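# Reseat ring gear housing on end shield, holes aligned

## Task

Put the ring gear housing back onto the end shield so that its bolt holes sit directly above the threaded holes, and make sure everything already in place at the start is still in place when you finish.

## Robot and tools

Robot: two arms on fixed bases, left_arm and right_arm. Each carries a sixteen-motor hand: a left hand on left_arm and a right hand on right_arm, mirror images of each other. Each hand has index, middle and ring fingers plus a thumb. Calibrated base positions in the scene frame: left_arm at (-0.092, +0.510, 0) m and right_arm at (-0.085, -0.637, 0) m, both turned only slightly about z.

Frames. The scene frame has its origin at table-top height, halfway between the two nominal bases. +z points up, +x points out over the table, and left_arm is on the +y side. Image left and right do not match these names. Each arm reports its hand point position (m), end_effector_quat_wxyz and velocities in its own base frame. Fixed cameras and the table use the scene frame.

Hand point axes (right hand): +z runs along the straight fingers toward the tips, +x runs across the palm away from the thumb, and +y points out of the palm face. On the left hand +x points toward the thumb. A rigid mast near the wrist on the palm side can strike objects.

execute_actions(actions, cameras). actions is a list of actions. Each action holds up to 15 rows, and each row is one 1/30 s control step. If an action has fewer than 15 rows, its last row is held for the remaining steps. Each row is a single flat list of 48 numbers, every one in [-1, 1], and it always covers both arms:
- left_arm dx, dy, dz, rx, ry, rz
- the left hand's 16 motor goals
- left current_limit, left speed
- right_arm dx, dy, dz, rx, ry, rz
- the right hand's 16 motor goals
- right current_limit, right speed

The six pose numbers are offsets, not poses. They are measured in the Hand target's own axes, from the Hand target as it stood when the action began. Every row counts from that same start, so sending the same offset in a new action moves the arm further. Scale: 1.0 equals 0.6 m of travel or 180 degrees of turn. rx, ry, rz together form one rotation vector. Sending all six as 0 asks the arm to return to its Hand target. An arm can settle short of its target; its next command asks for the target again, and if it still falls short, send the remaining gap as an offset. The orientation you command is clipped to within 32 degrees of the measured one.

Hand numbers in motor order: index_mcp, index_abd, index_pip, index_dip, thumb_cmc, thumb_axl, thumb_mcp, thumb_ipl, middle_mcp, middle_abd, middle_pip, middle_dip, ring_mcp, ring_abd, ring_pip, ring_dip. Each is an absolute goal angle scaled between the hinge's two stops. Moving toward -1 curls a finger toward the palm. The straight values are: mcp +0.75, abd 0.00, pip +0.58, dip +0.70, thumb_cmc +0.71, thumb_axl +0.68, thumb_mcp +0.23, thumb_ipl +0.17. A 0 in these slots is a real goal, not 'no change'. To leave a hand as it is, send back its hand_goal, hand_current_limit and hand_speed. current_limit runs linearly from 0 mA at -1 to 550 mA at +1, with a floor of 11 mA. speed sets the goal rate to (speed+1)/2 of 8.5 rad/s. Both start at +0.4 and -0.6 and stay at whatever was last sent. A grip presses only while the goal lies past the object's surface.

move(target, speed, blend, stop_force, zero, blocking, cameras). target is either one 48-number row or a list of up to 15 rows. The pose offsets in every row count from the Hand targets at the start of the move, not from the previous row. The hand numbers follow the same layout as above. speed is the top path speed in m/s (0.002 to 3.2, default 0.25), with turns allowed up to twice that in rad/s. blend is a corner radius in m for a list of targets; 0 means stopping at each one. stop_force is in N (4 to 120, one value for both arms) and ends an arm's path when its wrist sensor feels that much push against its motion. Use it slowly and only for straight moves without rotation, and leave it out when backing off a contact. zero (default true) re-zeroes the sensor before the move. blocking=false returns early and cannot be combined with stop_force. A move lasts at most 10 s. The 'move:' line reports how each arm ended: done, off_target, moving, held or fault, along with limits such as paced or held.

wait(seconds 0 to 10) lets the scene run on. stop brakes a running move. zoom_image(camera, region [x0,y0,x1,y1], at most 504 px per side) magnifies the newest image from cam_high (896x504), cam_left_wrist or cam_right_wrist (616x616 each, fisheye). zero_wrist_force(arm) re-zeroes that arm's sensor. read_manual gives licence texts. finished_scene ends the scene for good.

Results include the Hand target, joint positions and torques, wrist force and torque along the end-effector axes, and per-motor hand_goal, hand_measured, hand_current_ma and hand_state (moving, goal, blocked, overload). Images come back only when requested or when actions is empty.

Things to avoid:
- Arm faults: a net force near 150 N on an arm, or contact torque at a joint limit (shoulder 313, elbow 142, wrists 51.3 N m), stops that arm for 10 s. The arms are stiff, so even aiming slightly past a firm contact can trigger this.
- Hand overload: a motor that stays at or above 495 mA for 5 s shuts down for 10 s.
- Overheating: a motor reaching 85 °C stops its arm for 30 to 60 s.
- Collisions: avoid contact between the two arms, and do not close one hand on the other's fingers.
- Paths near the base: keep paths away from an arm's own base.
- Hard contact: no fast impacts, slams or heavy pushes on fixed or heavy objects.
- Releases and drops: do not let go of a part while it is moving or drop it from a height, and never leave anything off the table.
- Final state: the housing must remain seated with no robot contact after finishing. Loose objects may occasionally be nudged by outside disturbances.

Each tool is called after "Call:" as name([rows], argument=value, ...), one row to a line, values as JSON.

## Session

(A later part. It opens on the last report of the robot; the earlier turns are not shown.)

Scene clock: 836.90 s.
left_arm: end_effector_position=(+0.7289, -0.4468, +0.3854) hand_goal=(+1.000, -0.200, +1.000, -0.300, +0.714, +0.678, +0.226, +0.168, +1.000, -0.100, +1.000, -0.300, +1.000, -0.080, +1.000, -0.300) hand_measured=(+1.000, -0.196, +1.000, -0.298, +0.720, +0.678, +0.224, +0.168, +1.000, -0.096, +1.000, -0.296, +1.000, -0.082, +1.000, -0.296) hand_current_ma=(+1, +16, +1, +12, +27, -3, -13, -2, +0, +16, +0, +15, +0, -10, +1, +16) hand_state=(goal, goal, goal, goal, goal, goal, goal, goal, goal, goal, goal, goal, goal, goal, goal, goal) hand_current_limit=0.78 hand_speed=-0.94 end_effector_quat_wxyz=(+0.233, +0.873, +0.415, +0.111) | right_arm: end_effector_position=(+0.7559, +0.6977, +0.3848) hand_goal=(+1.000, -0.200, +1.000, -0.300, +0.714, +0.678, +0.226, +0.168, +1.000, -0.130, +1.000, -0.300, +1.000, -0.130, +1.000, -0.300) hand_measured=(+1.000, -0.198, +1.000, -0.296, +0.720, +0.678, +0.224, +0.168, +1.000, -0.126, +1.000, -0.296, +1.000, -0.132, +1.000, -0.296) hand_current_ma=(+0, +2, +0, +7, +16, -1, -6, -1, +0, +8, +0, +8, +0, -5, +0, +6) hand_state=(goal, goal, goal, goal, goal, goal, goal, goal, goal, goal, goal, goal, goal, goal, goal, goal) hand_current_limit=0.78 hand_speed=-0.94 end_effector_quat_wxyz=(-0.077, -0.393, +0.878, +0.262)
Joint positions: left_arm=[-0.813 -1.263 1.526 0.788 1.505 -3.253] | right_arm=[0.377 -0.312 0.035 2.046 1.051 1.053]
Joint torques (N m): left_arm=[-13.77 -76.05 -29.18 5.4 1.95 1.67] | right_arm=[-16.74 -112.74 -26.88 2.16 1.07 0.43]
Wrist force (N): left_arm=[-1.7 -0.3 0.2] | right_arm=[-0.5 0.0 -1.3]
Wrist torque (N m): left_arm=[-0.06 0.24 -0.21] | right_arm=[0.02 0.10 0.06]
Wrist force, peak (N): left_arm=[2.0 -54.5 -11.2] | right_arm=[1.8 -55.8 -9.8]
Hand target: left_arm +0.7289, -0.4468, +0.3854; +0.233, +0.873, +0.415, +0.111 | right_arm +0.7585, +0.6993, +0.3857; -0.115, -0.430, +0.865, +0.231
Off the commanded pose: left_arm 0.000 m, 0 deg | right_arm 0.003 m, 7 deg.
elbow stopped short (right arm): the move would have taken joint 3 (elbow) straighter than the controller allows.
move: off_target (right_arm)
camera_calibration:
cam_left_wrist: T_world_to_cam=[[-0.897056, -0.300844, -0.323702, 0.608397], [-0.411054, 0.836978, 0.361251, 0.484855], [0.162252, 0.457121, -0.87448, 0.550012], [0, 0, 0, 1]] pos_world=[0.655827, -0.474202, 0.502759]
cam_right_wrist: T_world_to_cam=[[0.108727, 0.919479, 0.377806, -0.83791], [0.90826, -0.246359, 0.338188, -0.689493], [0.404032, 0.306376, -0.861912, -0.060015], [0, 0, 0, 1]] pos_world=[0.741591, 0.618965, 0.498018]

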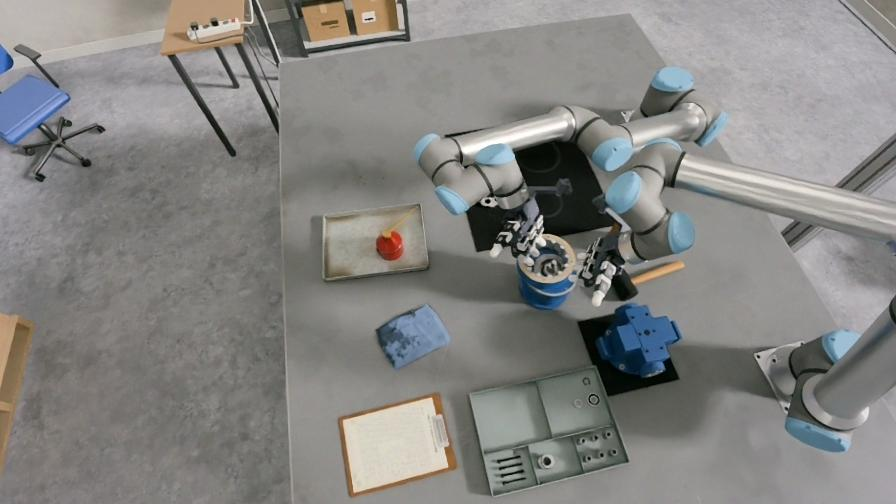

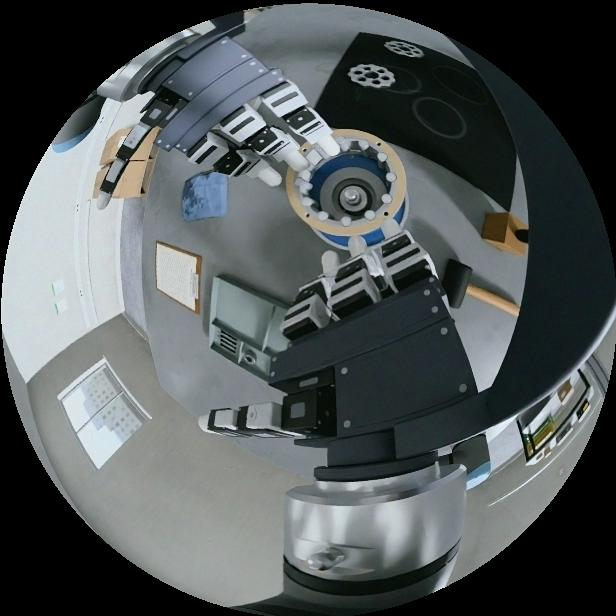

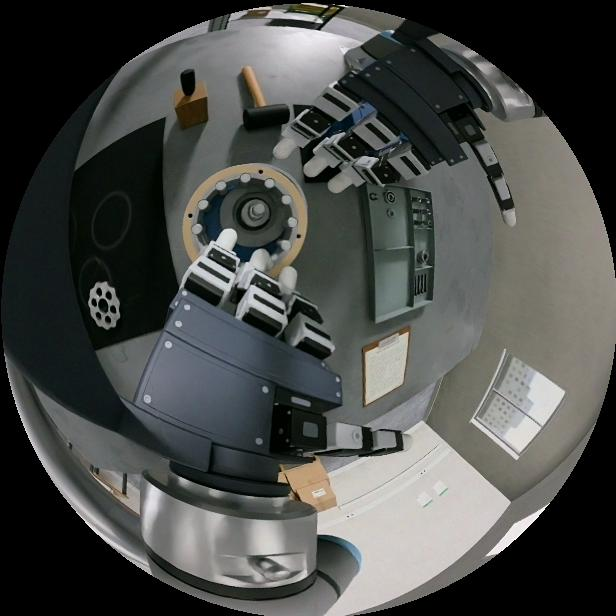

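Call:
move([
  [0,0,0,0,0,0,1.0,-0.2,1.0,1.0,0.714,0.678,0.226,0.168,1.0,0,1.0,1.0,1.0,0.2,1.0,1.0,0.4,-0.8,0,0,0,0,0,0,1.0,-0.2,1.0,1.0,0.714,0.678,0.226,0.168,1.0,0,1.0,1.0,1.0,0.2,1.0,1.0,0.4,-0.8],
  [-0.0315,-0.0283,0.0613,0,-0.0472,0.0818,1.0,-0.2,1.0,1.0,0.714,0.678,0.226,0.168,1.0,0,1.0,1.0,1.0,0.2,1.0,1.0,0.4,-0.8,0.0960,-0.1334,-0.0083,0,-0.0474,0.0821,1.0,-0.2,1.0,1.0,0.714,0.678,0.226,0.168,1.0,0,1.0,1.0,1.0,0.2,1.0,1.0,0.4,-0.8],
], speed=0.08, cameras=["all"])

Call:
zoom_image(camera="cam_right_wrist", region=[190, 110, 390, 310])

Call:
zoom_image(camera="cam_left_wrist", region=[230, 90, 430, 290])

Call:
zoom_image(camera="cam_high", region=[500, 200, 620, 320])

Scene clock: 887.87 s.
left_arm: end_effector_position=(+0.7199, -0.4637, +0.3449) hand_goal=(+1.000, -0.200, +1.000, +1.000, +0.714, +0.678, +0.226, +0.168, +1.000, +0.000, +1.000, +1.000, +1.000, +0.200, +1.000, +1.000) hand_measured=(+1.000, -0.196, +1.000, +0.998, +0.720, +0.678, +0.224, +0.168, +1.000, -0.002, +1.000, +0.996, +1.000, +0.196, +1.000, +0.996) hand_current_ma=(+1, +15, +1, -12, +27, -3, -13, -2, +0, -4, +0, -14, +0, -16, +1, -15) hand_state=(goal, goal, goal, goal, goal, goal, goal, goal, goal, goal, goal, goal, goal, goal, goal, goal) hand_current_limit=0.40 hand_speed=-0.80 end_effector_quat_wxyz=(+0.247, +0.924, +0.281, +0.076) | right_arm: end_effector_position=(+0.7810, +0.6098, +0.3502) hand_goal=(+1.000, -0.200, +1.000, +1.000, +0.714, +0.678, +0.226, +0.168, +1.000, +0.000, +1.000, +1.000, +1.000, +0.200, +1.000, +1.000) hand_measured=(+1.000, -0.198, +1.000, +0.998, +0.720, +0.678, +0.224, +0.168, +1.000, -0.002, +1.000, +0.996, +1.000, +0.196, +1.000, +0.998) hand_current_ma=(+0, +2, +0, -6, +16, -1, -6, -1, +0, -4, +0, -8, +0, -9, +0, -6) hand_state=(goal, goal, goal, goal, goal, goal, goal, goal, goal, goal, goal, goal, goal, goal, goal, goal) hand_current_limit=0.40 hand_speed=-0.80 end_effector_quat_wxyz=(-0.080, -0.297, +0.919, +0.246)
Joint positions: left_arm=[-0.75 -1.223 1.547 0.735 1.684 -2.941] | right_arm=[0.283 -0.584 0.618 1.727 1.081 1.182]
Joint torques (N m): left_arm=[-12.76 -78.42 -44.92 4.31 -2.04 0.15] | right_arm=[20.48 -101.71 -40.1 5.98 -4.12 -2.22]
Wrist force (N): left_arm=[-1.7 -0.5 0.0] | right_arm=[-0.9 -0.4 -1.4]
Wrist torque (N m): left_arm=[-0.09 0.21 -0.20] | right_arm=[-0.01 0.15 -0.03]
Wrist force, peak (N): left_arm=[-2.3 -0.2 -0.2] | right_arm=[-1.1 -0.5 -1.8]
Hand target: left_arm +0.7198, -0.4637, +0.3451; +0.247, +0.924, +0.281, +0.076 | right_arm +0.7809, +0.6100, +0.3501; -0.080, -0.297, +0.919, +0.246
Off the commanded pose: left_arm 0.000 m, 0 deg | right_arm 0.000 m, 0 deg.
elbow stopped short (right arm): the move would have taken joint 3 (elbow) straighter than the controller allows.
move: done
camera_calibration:
cam_left_wrist: T_world_to_cam=[[-0.945935, -0.0255953, -0.323345, 0.744775], [-0.148473, 0.920479, 0.36149, 0.359457], [0.288379, 0.389954, -0.874513, 0.401801], [0, 0, 0, 1]] pos_world=[0.642007, -0.468494, 0.462259]
cam_right_wrist: T_world_to_cam=[[0.302512, 0.90149, 0.309519, -0.863246], [0.855596, -0.399945, 0.328634, -0.584091], [0.420051, 0.165407, -0.892299, 0.0110581], [0, 0, 0, 1]] pos_world=[0.756242, 0.542775, 0.46901]

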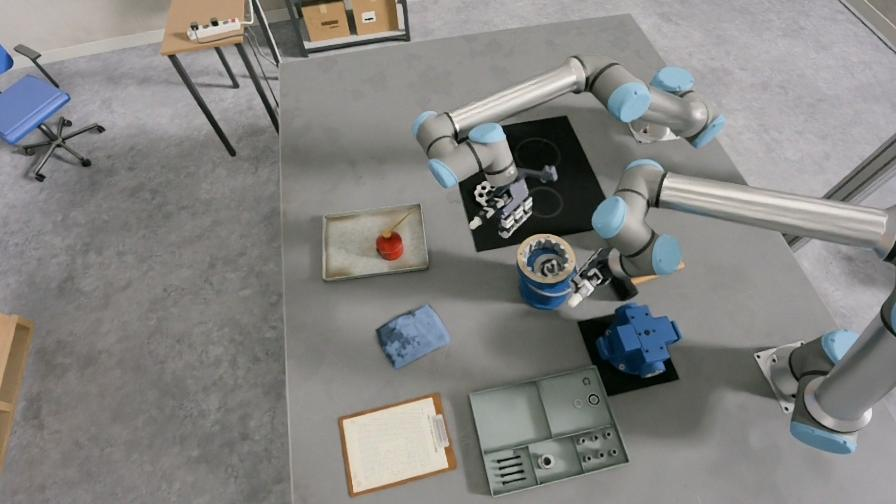

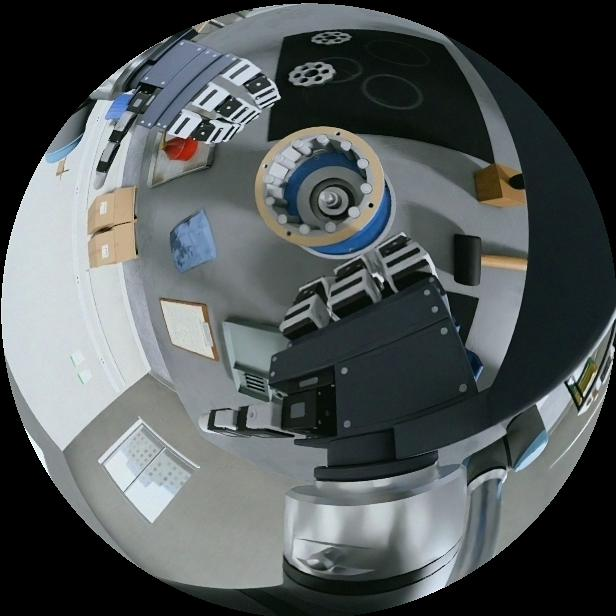

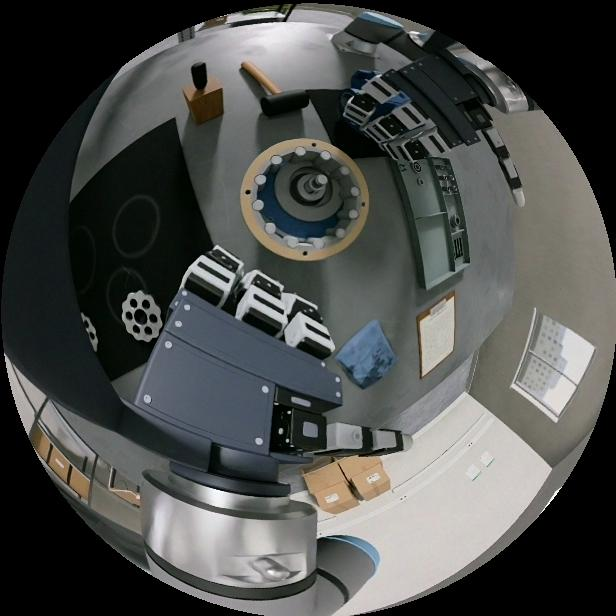

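Scaled by 2.520 from the camera's 616x616 image, which has a finer 880x880 frame.

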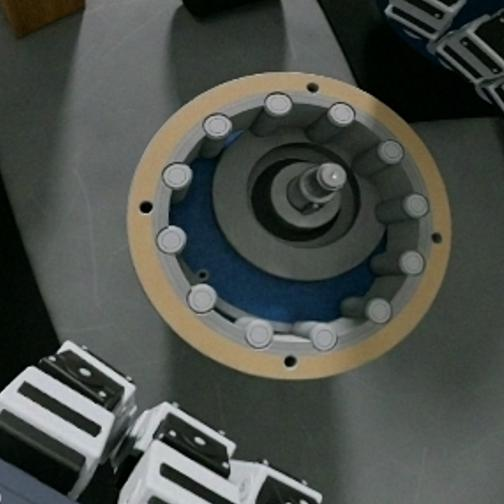

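Scaled by 2.520 from the camera's 616x616 image, which has a finer 880x880 frame.

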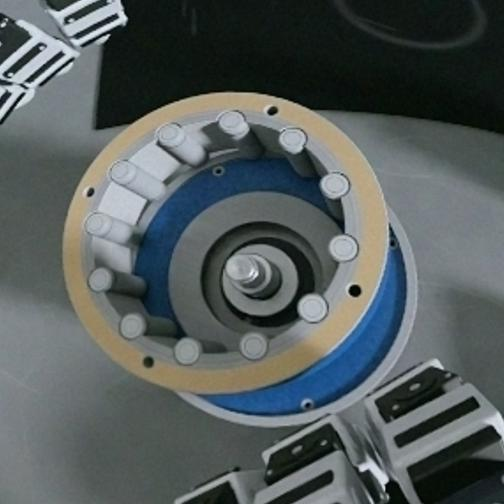

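Scaled by 4.200 from the camera's 896x504 image, which has a finer 1280x720 frame.

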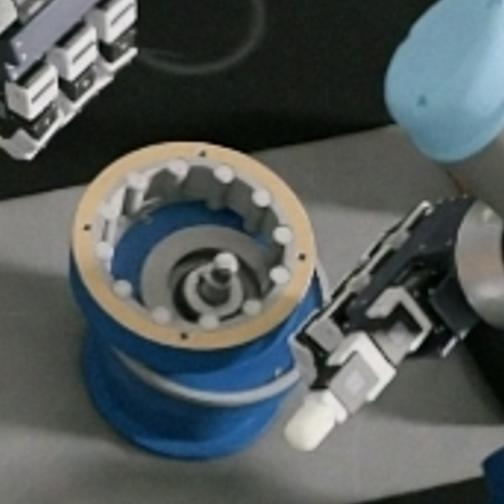

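Call:
move([
  [0,-0.0383,0.0664,0,0,0,1.0,-0.2,1.0,1.0,0.714,0.678,0.226,0.168,1.0,0,1.0,1.0,1.0,0.2,1.0,1.0,0.2,-0.94,0,-0.035,0.0606,0,0,0,1.0,-0.2,1.0,1.0,0.714,0.678,0.226,0.168,1.0,0,1.0,1.0,1.0,0.2,1.0,1.0,0.2,-0.94],
  [0,0.0050,0.0914,0,0,0,1.0,-0.2,1.0,1.0,0.714,0.678,0.226,0.168,1.0,0,1.0,1.0,1.0,0.2,1.0,1.0,0.2,-0.94,0,0.0083,0.0856,0,0,0,1.0,-0.2,1.0,1.0,0.714,0.678,0.226,0.168,1.0,0,1.0,1.0,1.0,0.2,1.0,1.0,0.2,-0.94],
  [0,0.0050,0.0914,0,0,0,1.0,-0.2,1.0,0.1,0.714,0.678,0.226,0.168,1.0,0,1.0,0.1,1.0,0.2,1.0,0.1,0.2,-0.94,0,0.0083,0.0856,0,0,0,1.0,-0.2,1.0,0.1,0.714,0.678,0.226,0.168,1.0,0,1.0,0.1,1.0,0.2,1.0,0.1,0.2,-0.94],
], speed=0.05, cameras=["all"])

Call:
zoom_image(camera="cam_high", region=[500, 200, 620, 320])

Scene clock: 931.33 s.
left_arm: end_effector_position=(+0.7365, -0.4886, +0.2990) hand_goal=(+1.000, -0.200, +1.000, +0.100, +0.714, +0.678, +0.226, +0.168, +1.000, +0.000, +1.000, +0.100, +1.000, +0.200, +1.000, +0.100) hand_measured=(+1.000, -0.196, +1.000, +0.316, +0.720, +0.678, +0.224, +0.168, +1.000, +0.000, +1.000, +0.428, +1.000, +0.196, +1.000, +0.358) hand_current_ma=(+3, +14, +1, +330, +27, -3, -13, -2, +3, -2, +1, +330, +2, -15, +1, +330) hand_state=(goal, goal, goal, blocked, goal, goal, goal, goal, goal, goal, goal, blocked, goal, goal, goal, blocked) hand_current_limit=0.20 hand_speed=-0.94 end_effector_quat_wxyz=(+0.247, +0.924, +0.281, +0.076) | right_arm: end_effector_position=(+0.7634, +0.6343, +0.3080) hand_goal=(+1.000, -0.200, +1.000, +0.100, +0.714, +0.678, +0.226, +0.168, +1.000, +0.000, +1.000, +0.100, +1.000, +0.200, +1.000, +0.100) hand_measured=(+1.000, -0.198, +1.000, +0.244, +0.720, +0.678, +0.224, +0.168, +1.000, -0.004, +1.000, +0.342, +1.000, +0.196, +1.000, +0.264) hand_current_ma=(+1, +2, +1, +329, +16, -1, -6, -1, +2, -5, +1, +330, +1, -8, +1, +330) hand_state=(goal, goal, goal, blocked, goal, goal, goal, goal, goal, goal, goal, blocked, goal, goal, goal, blocked) hand_current_limit=0.20 hand_speed=-0.94 end_effector_quat_wxyz=(-0.080, -0.297, +0.919, +0.246)
Joint positions: left_arm=[-0.76 -1.155 1.536 0.678 1.679 -2.95] | right_arm=[0.313 -0.587 0.695 1.638 1.076 1.215]
Joint torques (N m): left_arm=[3.69 -84.34 -45.77 -1.47 1.31 0.77] | right_arm=[-3.58 -108.23 -43.31 6.3 -5.46 -2.28]
Wrist force (N): left_arm=[-1.6 -14.7 2.6] | right_arm=[0.2 -16.3 -2.7]
Wrist torque (N m): left_arm=[0.94 0.33 0.10] | right_arm=[1.68 0.18 -0.28]
Wrist force, peak (N): left_arm=[-1.5 -15.0 2.8] | right_arm=[-0.2 -16.4 -2.6]
Hand target: left_arm +0.7365, -0.4886, +0.2991; +0.247, +0.924, +0.281, +0.076 | right_arm +0.7633, +0.6343, +0.3081; -0.080, -0.297, +0.919, +0.246
Off the commanded pose: left_arm 0.000 m, 0 deg | right_arm 0.000 m, 0 deg.
move: done
camera_calibration:
cam_left_wrist: T_world_to_cam=[[-0.945913, -0.0254584, -0.323421, 0.745175], [-0.148389, 0.920472, 0.36154, 0.401462], [0.288496, 0.389977, -0.874464, 0.366508], [0, 0, 0, 1]] pos_world=[0.658707, -0.493494, 0.416359]
cam_right_wrist: T_world_to_cam=[[0.302436, 0.901526, 0.309489, -0.866899], [0.855725, -0.399824, 0.328443, -0.545448], [0.419841, 0.165505, -0.89238, -0.0231235], [0, 0, 0, 1]] pos_world=[0.738643, 0.567276, 0.426809]

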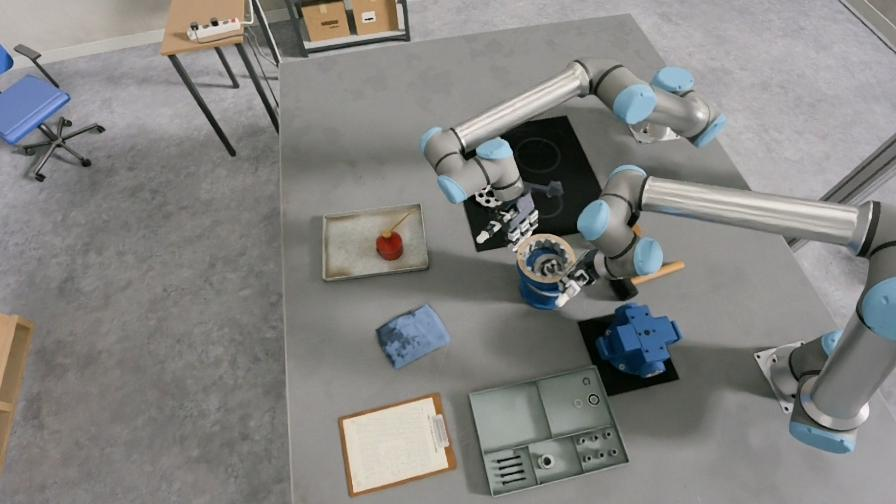

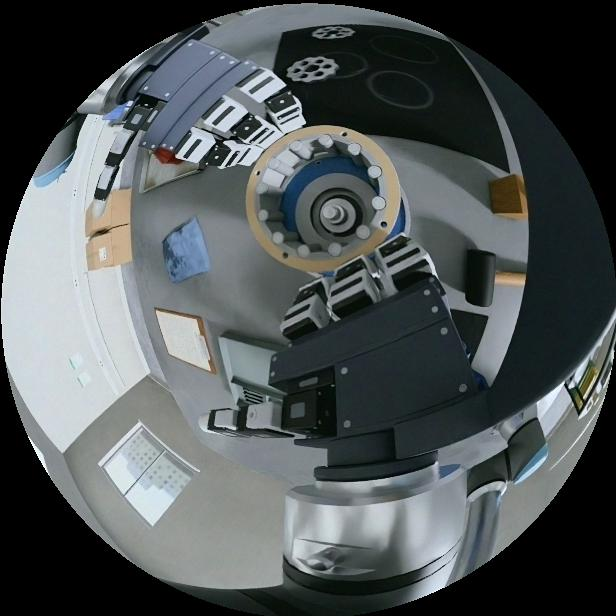

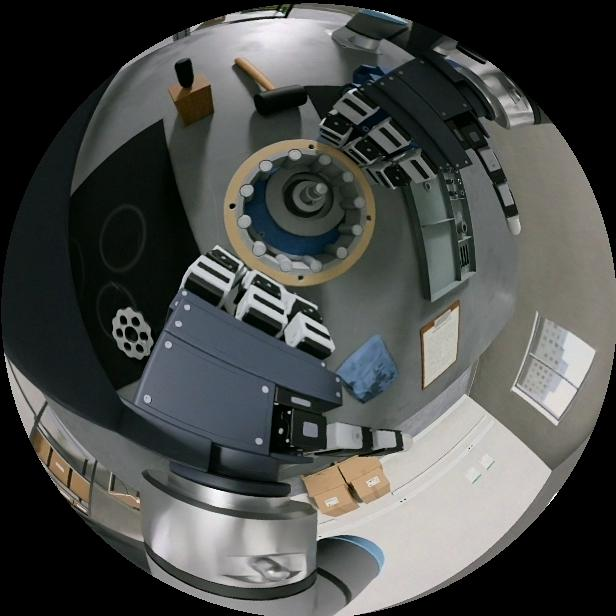

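Scaled by 4.200 from the camera's 896x504 image, which has a finer 1280x720 frame.

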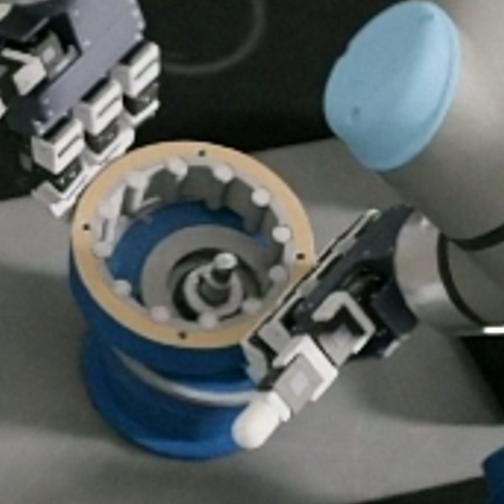

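Call:
move(target=[-0.0018,-0.0361,-0.0208,0,0,0,1.0,-0.2,1.0,-0.1,0.714,0.678,0.226,0.168,1.0,0,1.0,-0.1,1.0,0.2,1.0,-0.1,0.4,-0.94,0.0018,0.0375,0.0217,0,0,0,1.0,-0.2,1.0,-0.1,0.714,0.678,0.226,0.168,1.0,0,1.0,-0.1,1.0,0.2,1.0,-0.1,0.4,-0.94], speed=0.02, cameras=["all"])

Call:
zoom_image(camera="cam_right_wrist", region=[190, 110, 390, 310])

Call:
zoom_image(camera="cam_left_wrist", region=[230, 90, 430, 290])

Call:
zoom_image(camera="cam_high", region=[500, 200, 620, 320])

Scene clock: 939.87 s.
left_arm: end_effector_position=(+0.7216, -0.4683, +0.2990) hand_goal=(+1.000, -0.200, +1.000, -0.100, +0.714, +0.678, +0.226, +0.168, +1.000, +0.000, +1.000, -0.100, +1.000, +0.200, +1.000, -0.100) hand_measured=(+1.002, -0.196, +1.002, +0.180, +0.720, +0.678, +0.224, +0.168, +1.002, -0.004, +1.000, +0.284, +1.002, +0.192, +1.000, +0.224) hand_current_ma=(+7, +15, +5, +385, +27, -3, -13, -2, +7, -14, +4, +385, +6, -35, +4, +385) hand_state=(goal, goal, goal, blocked, goal, goal, goal, goal, goal, goal, goal, blocked, goal, goal, goal, blocked) hand_current_limit=0.40 hand_speed=-0.94 end_effector_quat_wxyz=(+0.247, +0.924, +0.281, +0.076) | right_arm: end_effector_position=(+0.7471, +0.6550, +0.3080) hand_goal=(+1.000, -0.200, +1.000, -0.100, +0.714, +0.678, +0.226, +0.168, +1.000, +0.000, +1.000, -0.100, +1.000, +0.200, +1.000, -0.100) hand_measured=(+1.002, -0.190, +1.002, +0.346, +0.720, +0.678, +0.224, +0.168, +1.004, +0.002, +1.002, +0.482, +1.002, +0.202, +1.002, +0.372) hand_current_ma=(+5, +23, +3, +385, +16, -1, -7, -1, +7, +4, +3, +385, +5, +2, +3, +385) hand_state=(goal, goal, goal, blocked, goal, goal, goal, goal, goal, goal, goal, blocked, goal, goal, goal, blocked) hand_current_limit=0.40 hand_speed=-0.94 end_effector_quat_wxyz=(-0.080, -0.297, +0.919, +0.246)
Joint positions: left_arm=[-0.754 -1.191 1.588 0.662 1.682 -2.944] | right_arm=[0.339 -0.597 0.712 1.618 1.071 1.244]
Joint torques (N m): left_arm=[-8.56 -58.37 -57.29 -8.1 3.52 0.57] | right_arm=[29.7 -88.94 -19.94 4.23 -12 -1.8]
Wrist force (N): left_arm=[-1.4 -21.1 -15.7] | right_arm=[-0.8 -23.8 -52.2]
Wrist torque (N m): left_arm=[3.76 -0.08 0.06] | right_arm=[8.33 1.30 -0.65]
Wrist force, peak (N): left_arm=[-1.6 -22.4 -25.4] | right_arm=[-0.8 -47.4 -91.3]
Hand target: left_arm +0.7217, -0.4685, +0.2991; +0.247, +0.924, +0.281, +0.076 | right_arm +0.7473, +0.6548, +0.3080; -0.080, -0.297, +0.919, +0.246
Off the commanded pose: left_arm 0.000 m, 0 deg | right_arm 0.000 m, 0 deg.
move: done
camera_calibration:
cam_left_wrist: T_world_to_cam=[[-0.945917, -0.0254288, -0.323409, 0.731577], [-0.148359, 0.920473, 0.36155, 0.380578], [0.288496, 0.389978, -0.874464, 0.362802], [0, 0, 0, 1]] pos_world=[0.643807, -0.473194, 0.416259]
cam_right_wrist: T_world_to_cam=[[0.302412, 0.901515, 0.309543, -0.880631], [0.855778, -0.399805, 0.328331, -0.523224], [0.419752, 0.165609, -0.892402, -0.0196934], [0, 0, 0, 1]] pos_world=[0.722343, 0.587976, 0.426809]

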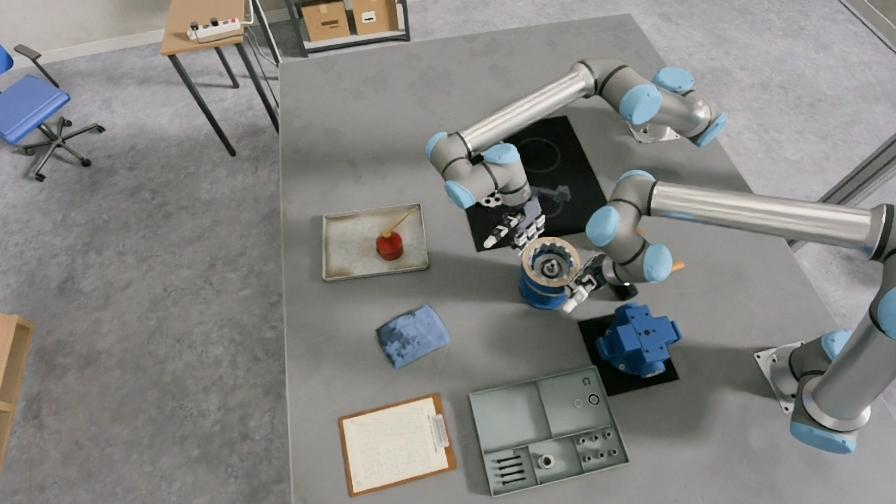

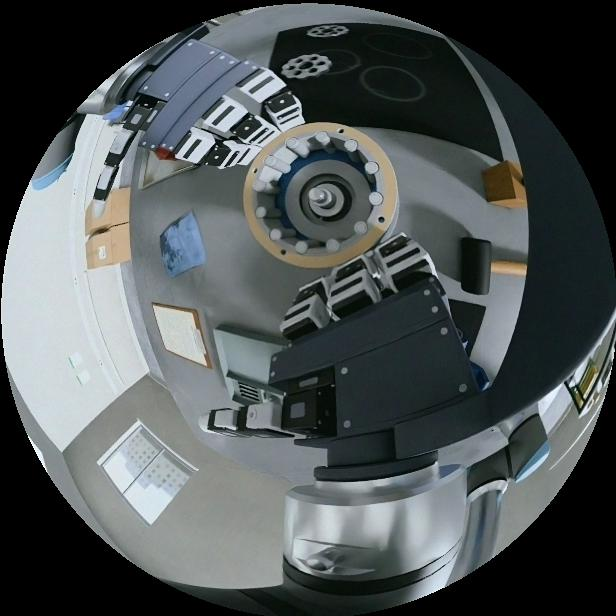

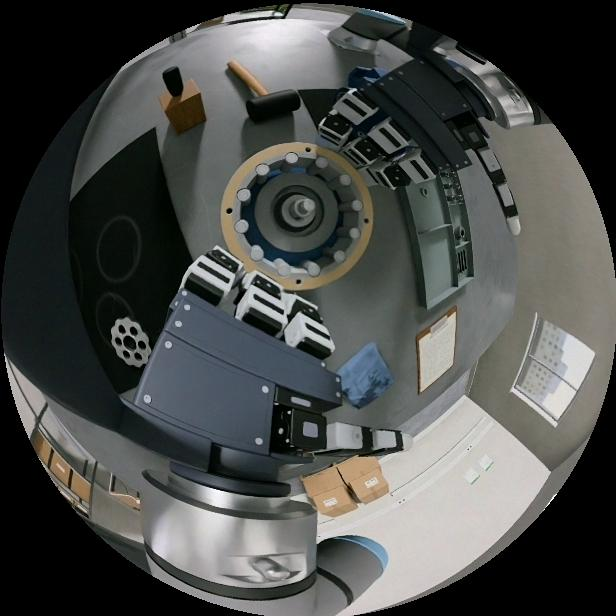

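Scaled by 2.520 from the camera's 616x616 image, which has a finer 880x880 frame.

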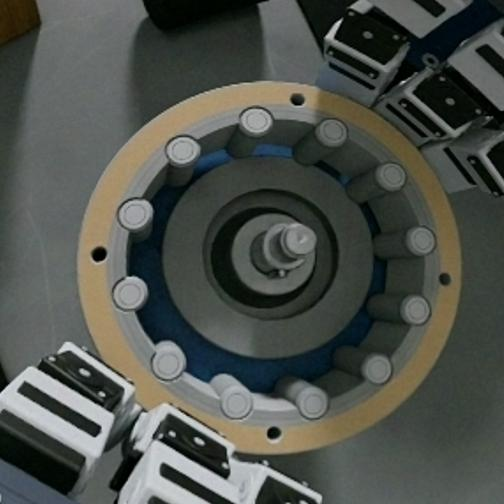

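Scaled by 2.520 from the camera's 616x616 image, which has a finer 880x880 frame.

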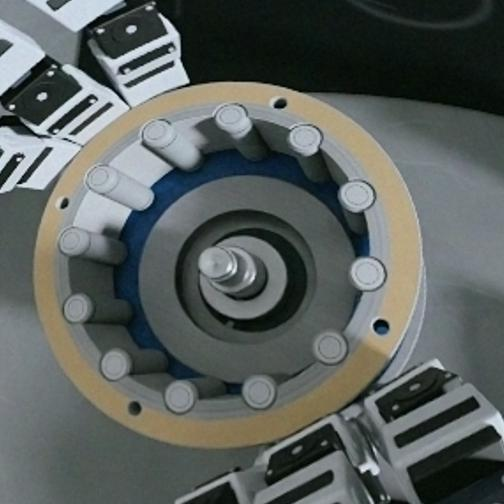

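Scaled by 4.200 from the camera's 896x504 image, which has a finer 1280x720 frame.

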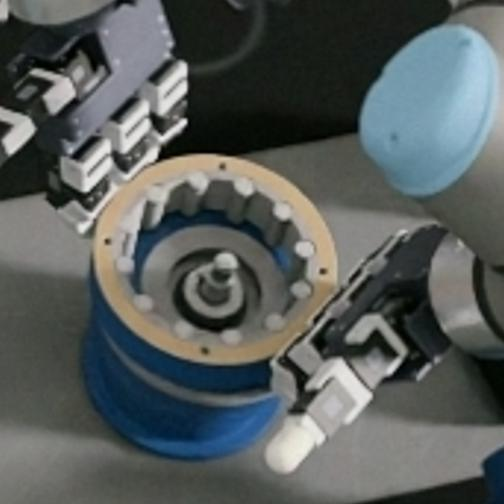

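Call:
move(target=[0.0005,-0.0157,-0.0091,0,0,0,1.0,-0.2,1.0,-0.1,0.714,0.678,0.226,0.168,1.0,0,1.0,-0.1,1.0,0.2,1.0,-0.1,0.4,-0.94,-0.0005,0.0197,0.0076,0,0,0,1.0,-0.2,1.0,-0.1,0.714,0.678,0.226,0.168,1.0,0,1.0,-0.1,1.0,0.2,1.0,-0.1,0.4,-0.94], speed=0.012, cameras=["all"])

Call:
zoom_image(camera="cam_right_wrist", region=[190, 110, 390, 310])

Call:
zoom_image(camera="cam_left_wrist", region=[230, 90, 430, 290])

Call:
zoom_image(camera="cam_high", region=[500, 200, 620, 320])

Scene clock: 956.70 s.
left_arm: end_effector_position=(+0.7159, -0.4592, +0.2991) hand_goal=(+1.000, -0.200, +1.000, -0.100, +0.714, +0.678, +0.226, +0.168, +1.000, +0.000, +1.000, -0.100, +1.000, +0.200, +1.000, -0.100) hand_measured=(+1.000, -0.176, +1.000, +0.144, +0.720, +0.678, +0.224, +0.168, +1.000, -0.002, +1.000, +0.276, +1.000, +0.174, +1.000, +0.200) hand_current_ma=(+4, +94, +3, +385, +27, -3, -13, -2, +4, -5, +2, +385, +3, -104, +2, +381) hand_state=(goal, blocked, goal, blocked, goal, goal, goal, goal, goal, goal, goal, blocked, goal, blocked, goal, blocked) hand_current_limit=0.40 hand_speed=-0.94 end_effector_quat_wxyz=(+0.247, +0.924, +0.281, +0.076) | right_arm: end_effector_position=(+0.7402, +0.6651, +0.3100) hand_goal=(+1.000, -0.200, +1.000, -0.100, +0.714, +0.678, +0.226, +0.168, +1.000, +0.000, +1.000, -0.100, +1.000, +0.200, +1.000, -0.100) hand_measured=(+1.002, -0.200, +1.002, +0.392, +0.720, +0.678, +0.224, +0.168, +1.004, -0.016, +1.002, +0.528, +1.004, +0.184, +1.002, +0.410) hand_current_ma=(+6, +1, +3, +382, +16, -1, -7, -1, +9, -37, +4, +385, +7, -41, +3, +385) hand_state=(goal, goal, goal, blocked, goal, goal, goal, goal, goal, goal, goal, blocked, goal, goal, goal, blocked) hand_current_limit=0.40 hand_speed=-0.94 end_effector_quat_wxyz=(-0.080, -0.297, +0.919, +0.246)
Joint positions: left_arm=[-0.749 -1.206 1.608 0.656 1.684 -2.94] | right_arm=[0.351 -0.6 0.712 1.613 1.069 1.258]
Joint torques (N m): left_arm=[2.08 -68.08 -53.23 -0.66 2.38 0.81] | right_arm=[59.63 -140.85 -43.36 7.76 -21.51 -1.73]
Wrist force (N): left_arm=[-1.9 -15.2 3.5] | right_arm=[3.3 -50.6 -20.4]
Wrist torque (N m): left_arm=[0.95 0.32 -0.12] | right_arm=[6.79 1.01 -0.85]
Wrist force, peak (N): left_arm=[-1.6 -32.4 5.9] | right_arm=[-0.4 -23.9 -52.1]
Hand target: left_arm +0.7159, -0.4592, +0.2991; +0.247, +0.924, +0.281, +0.076 | right_arm +0.7402, +0.6651, +0.3100; -0.080, -0.297, +0.919, +0.246
Off the commanded pose: left_arm 0.000 m, 0 deg | right_arm 0.000 m, 0 deg.
move: done
camera_calibration:
cam_left_wrist: T_world_to_cam=[[-0.945881, -0.0254506, -0.323513, 0.726367], [-0.148387, 0.920513, 0.361436, 0.371297], [0.288599, 0.389881, -0.874473, 0.360869], [0, 0, 0, 1]] pos_world=[0.638007, -0.463994, 0.416359]
cam_right_wrist: T_world_to_cam=[[0.302539, 0.901478, 0.309528, -0.88833], [0.855688, -0.399933, 0.328407, -0.51383], [0.419842, 0.165504, -0.892379, -0.0166962], [0, 0, 0, 1]] pos_world=[0.715443, 0.598075, 0.428809]

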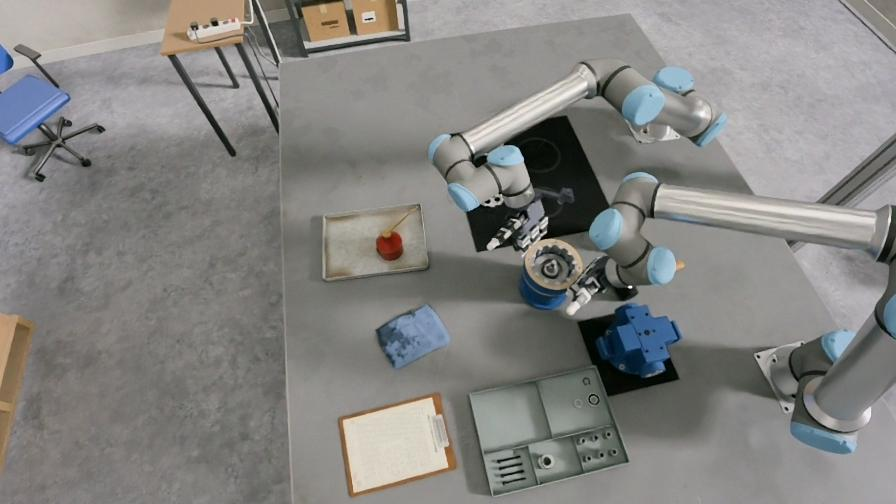

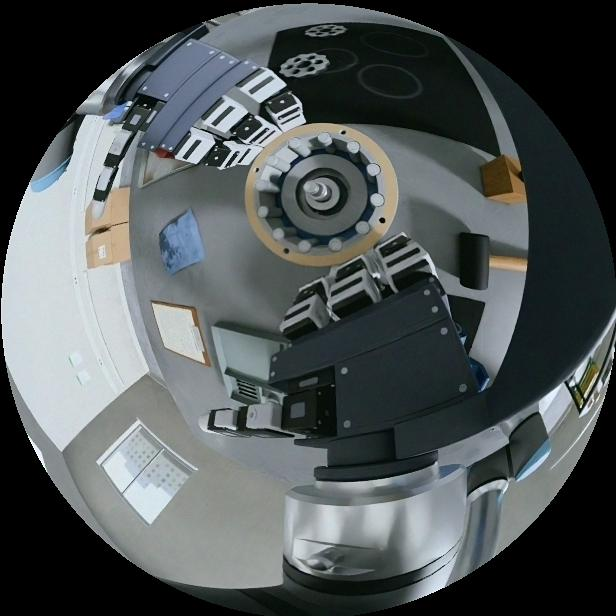

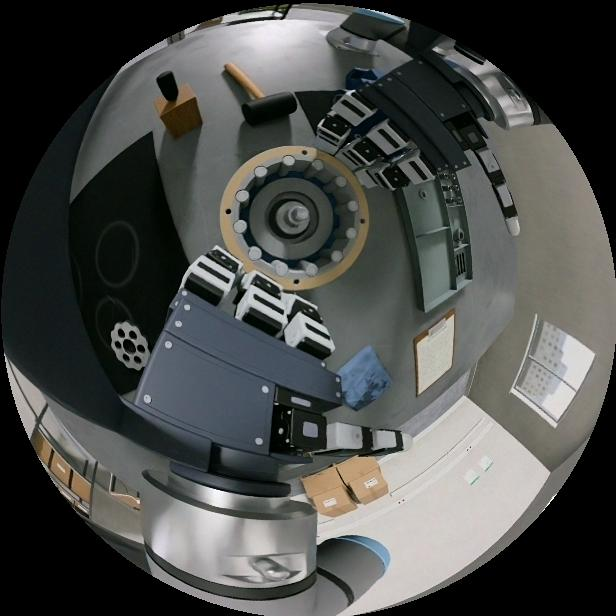

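Scaled by 2.520 from the camera's 616x616 image, which has a finer 880x880 frame.

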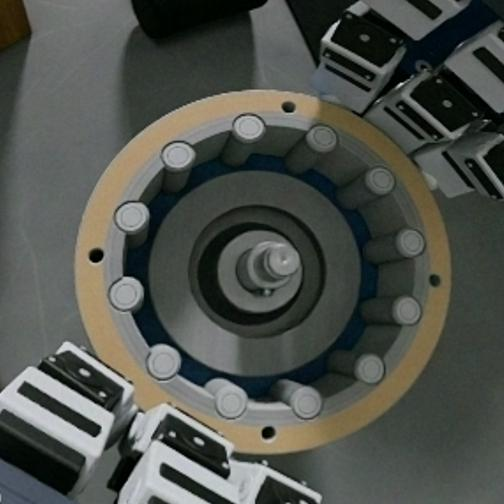

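Scaled by 2.520 from the camera's 616x616 image, which has a finer 880x880 frame.

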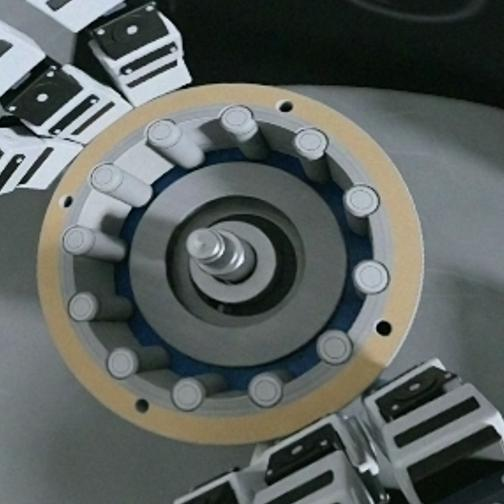

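Scaled by 4.200 from the camera's 896x504 image, which has a finer 1280x720 frame.

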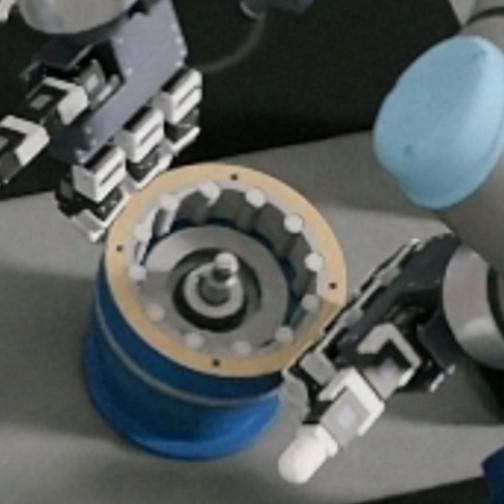

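Call:
move([
  [0,0,0,0,0,0,1.0,-0.2,1.0,-0.3,0.714,0.678,0.226,0.168,1.0,0,1.0,-0.3,1.0,0.2,1.0,-0.3,0.7,-0.94,0,-0.0043,-0.0025,0,0,0,1.0,-0.2,1.0,-0.3,0.714,0.678,0.226,0.168,1.0,0,1.0,-0.3,1.0,0.2,1.0,-0.3,0.7,-0.94],
  [0.0097,0.0072,0.0042,0,-0.0278,0.0481,1.0,-0.2,1.0,-0.3,0.714,0.678,0.226,0.168,1.0,0,1.0,-0.3,1.0,0.2,1.0,-0.3,0.7,-0.94,0.0068,-0.0101,-0.0058,0,-0.0278,0.0481,1.0,-0.2,1.0,-0.3,0.714,0.678,0.226,0.168,1.0,0,1.0,-0.3,1.0,0.2,1.0,-0.3,0.7,-0.94],
], speed=0.04, cameras=["cam_right_wrist"])

Call:
zoom_image(camera="cam_right_wrist", region=[190, 110, 390, 310])

Scene clock: 985.80 s.
left_arm: end_effector_position=(+0.7236, -0.4601, +0.2991) hand_goal=(+1.000, -0.200, +1.000, -0.300, +0.714, +0.678, +0.226, +0.168, +1.000, +0.000, +1.000, -0.300, +1.000, +0.200, +1.000, -0.300) hand_measured=(+1.002, -0.200, +1.000, +0.136, +0.720, +0.678, +0.224, +0.168, +1.000, -0.030, +1.000, +0.258, +1.000, +0.148, +1.000, +0.160) hand_current_ma=(+7, +2, +3, +468, +27, -3, -13, -2, +4, -122, +2, +468, +4, -214, +2, +468) hand_state=(goal, goal, goal, blocked, goal, goal, goal, goal, goal, blocked, goal, blocked, goal, blocked, goal, blocked) hand_current_limit=0.70 hand_speed=-0.94 end_effector_quat_wxyz=(+0.253, +0.945, +0.200, +0.054) | right_arm: end_effector_position=(+0.7409, +0.6570, +0.3101) hand_goal=(+1.000, -0.200, +1.000, -0.300, +0.714, +0.678, +0.226, +0.168, +1.000, +0.000, +1.000, -0.300, +1.000, +0.200, +1.000, -0.300) hand_measured=(+1.002, -0.162, +1.000, +0.336, +0.720, +0.678, +0.224, +0.168, +1.002, +0.024, +1.002, +0.478, +1.002, +0.204, +1.002, +0.382) hand_current_ma=(+3, +111, +2, +468, +16, -1, -7, -1, +5, +60, +2, +467, +6, +9, +3, +467) hand_state=(goal, blocked, goal, blocked, goal, goal, goal, goal, goal, blocked, goal, blocked, goal, goal, goal, blocked) hand_current_limit=0.70 hand_speed=-0.94 end_effector_quat_wxyz=(-0.058, -0.215, +0.942, +0.252)
Joint positions: left_arm=[-0.691 -1.163 1.555 0.704 1.795 -2.733] | right_arm=[0.34 -0.689 0.859 1.464 1.051 1.444]
Joint torques (N m): left_arm=[-15.94 -94.07 -41.29 -5.76 -1.5 -1.79] | right_arm=[20.92 -109.6 -46.05 11.45 -16.08 -2.29]
Wrist force (N): left_arm=[-7.3 -19.6 4.3] | right_arm=[-6.9 -39.0 -6.1]
Wrist torque (N m): left_arm=[1.27 -0.13 -0.47] | right_arm=[4.14 -0.54 -1.81]
Wrist force, peak (N): left_arm=[-6.3 -20.8 5.2] | right_arm=[3.4 -51.4 -20.3]
Hand target: left_arm +0.7235, -0.4602, +0.2991; +0.253, +0.945, +0.199, +0.054 | right_arm +0.7410, +0.6570, +0.3100; -0.058, -0.215, +0.942, +0.252
Off the commanded pose: left_arm 0.000 m, 0 deg | right_arm 0.000 m, 0 deg.
move: done
camera_calibration:
cam_right_wrist: T_world_to_cam=[[0.454362, 0.835213, 0.309798, -0.950368], [0.773131, -0.542478, 0.328611, -0.363026], [0.442519, 0.0902062, -0.89221, 0.0170294], [0, 0, 0, 1]] pos_world=[0.704942, 0.595289, 0.428911]
Images, in order (width x height): cam_right_wrist 616x616.

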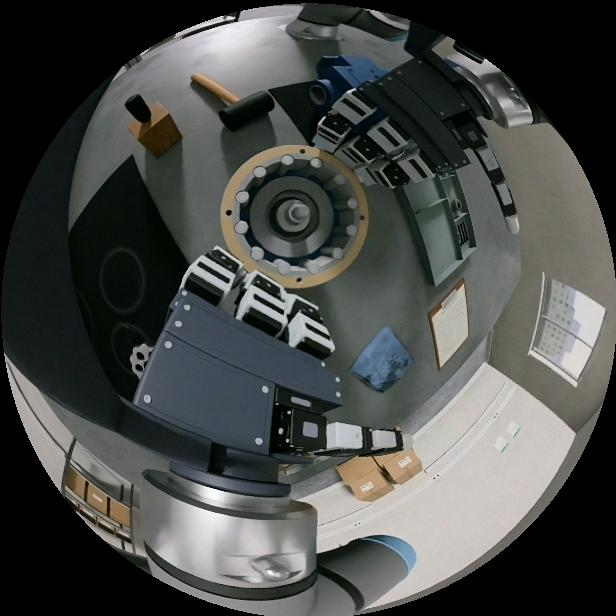

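Scaled by 2.520 from the camera's 616x616 image, which has a finer 880x880 frame.

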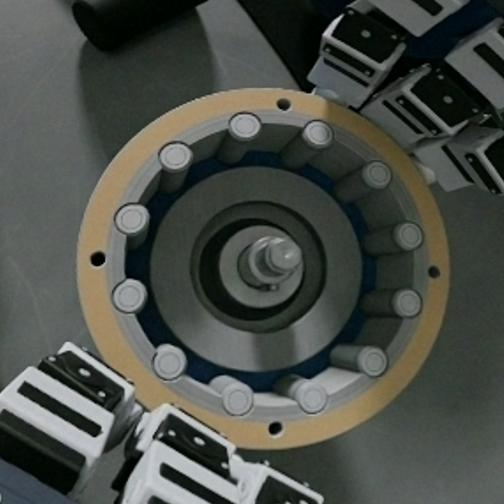

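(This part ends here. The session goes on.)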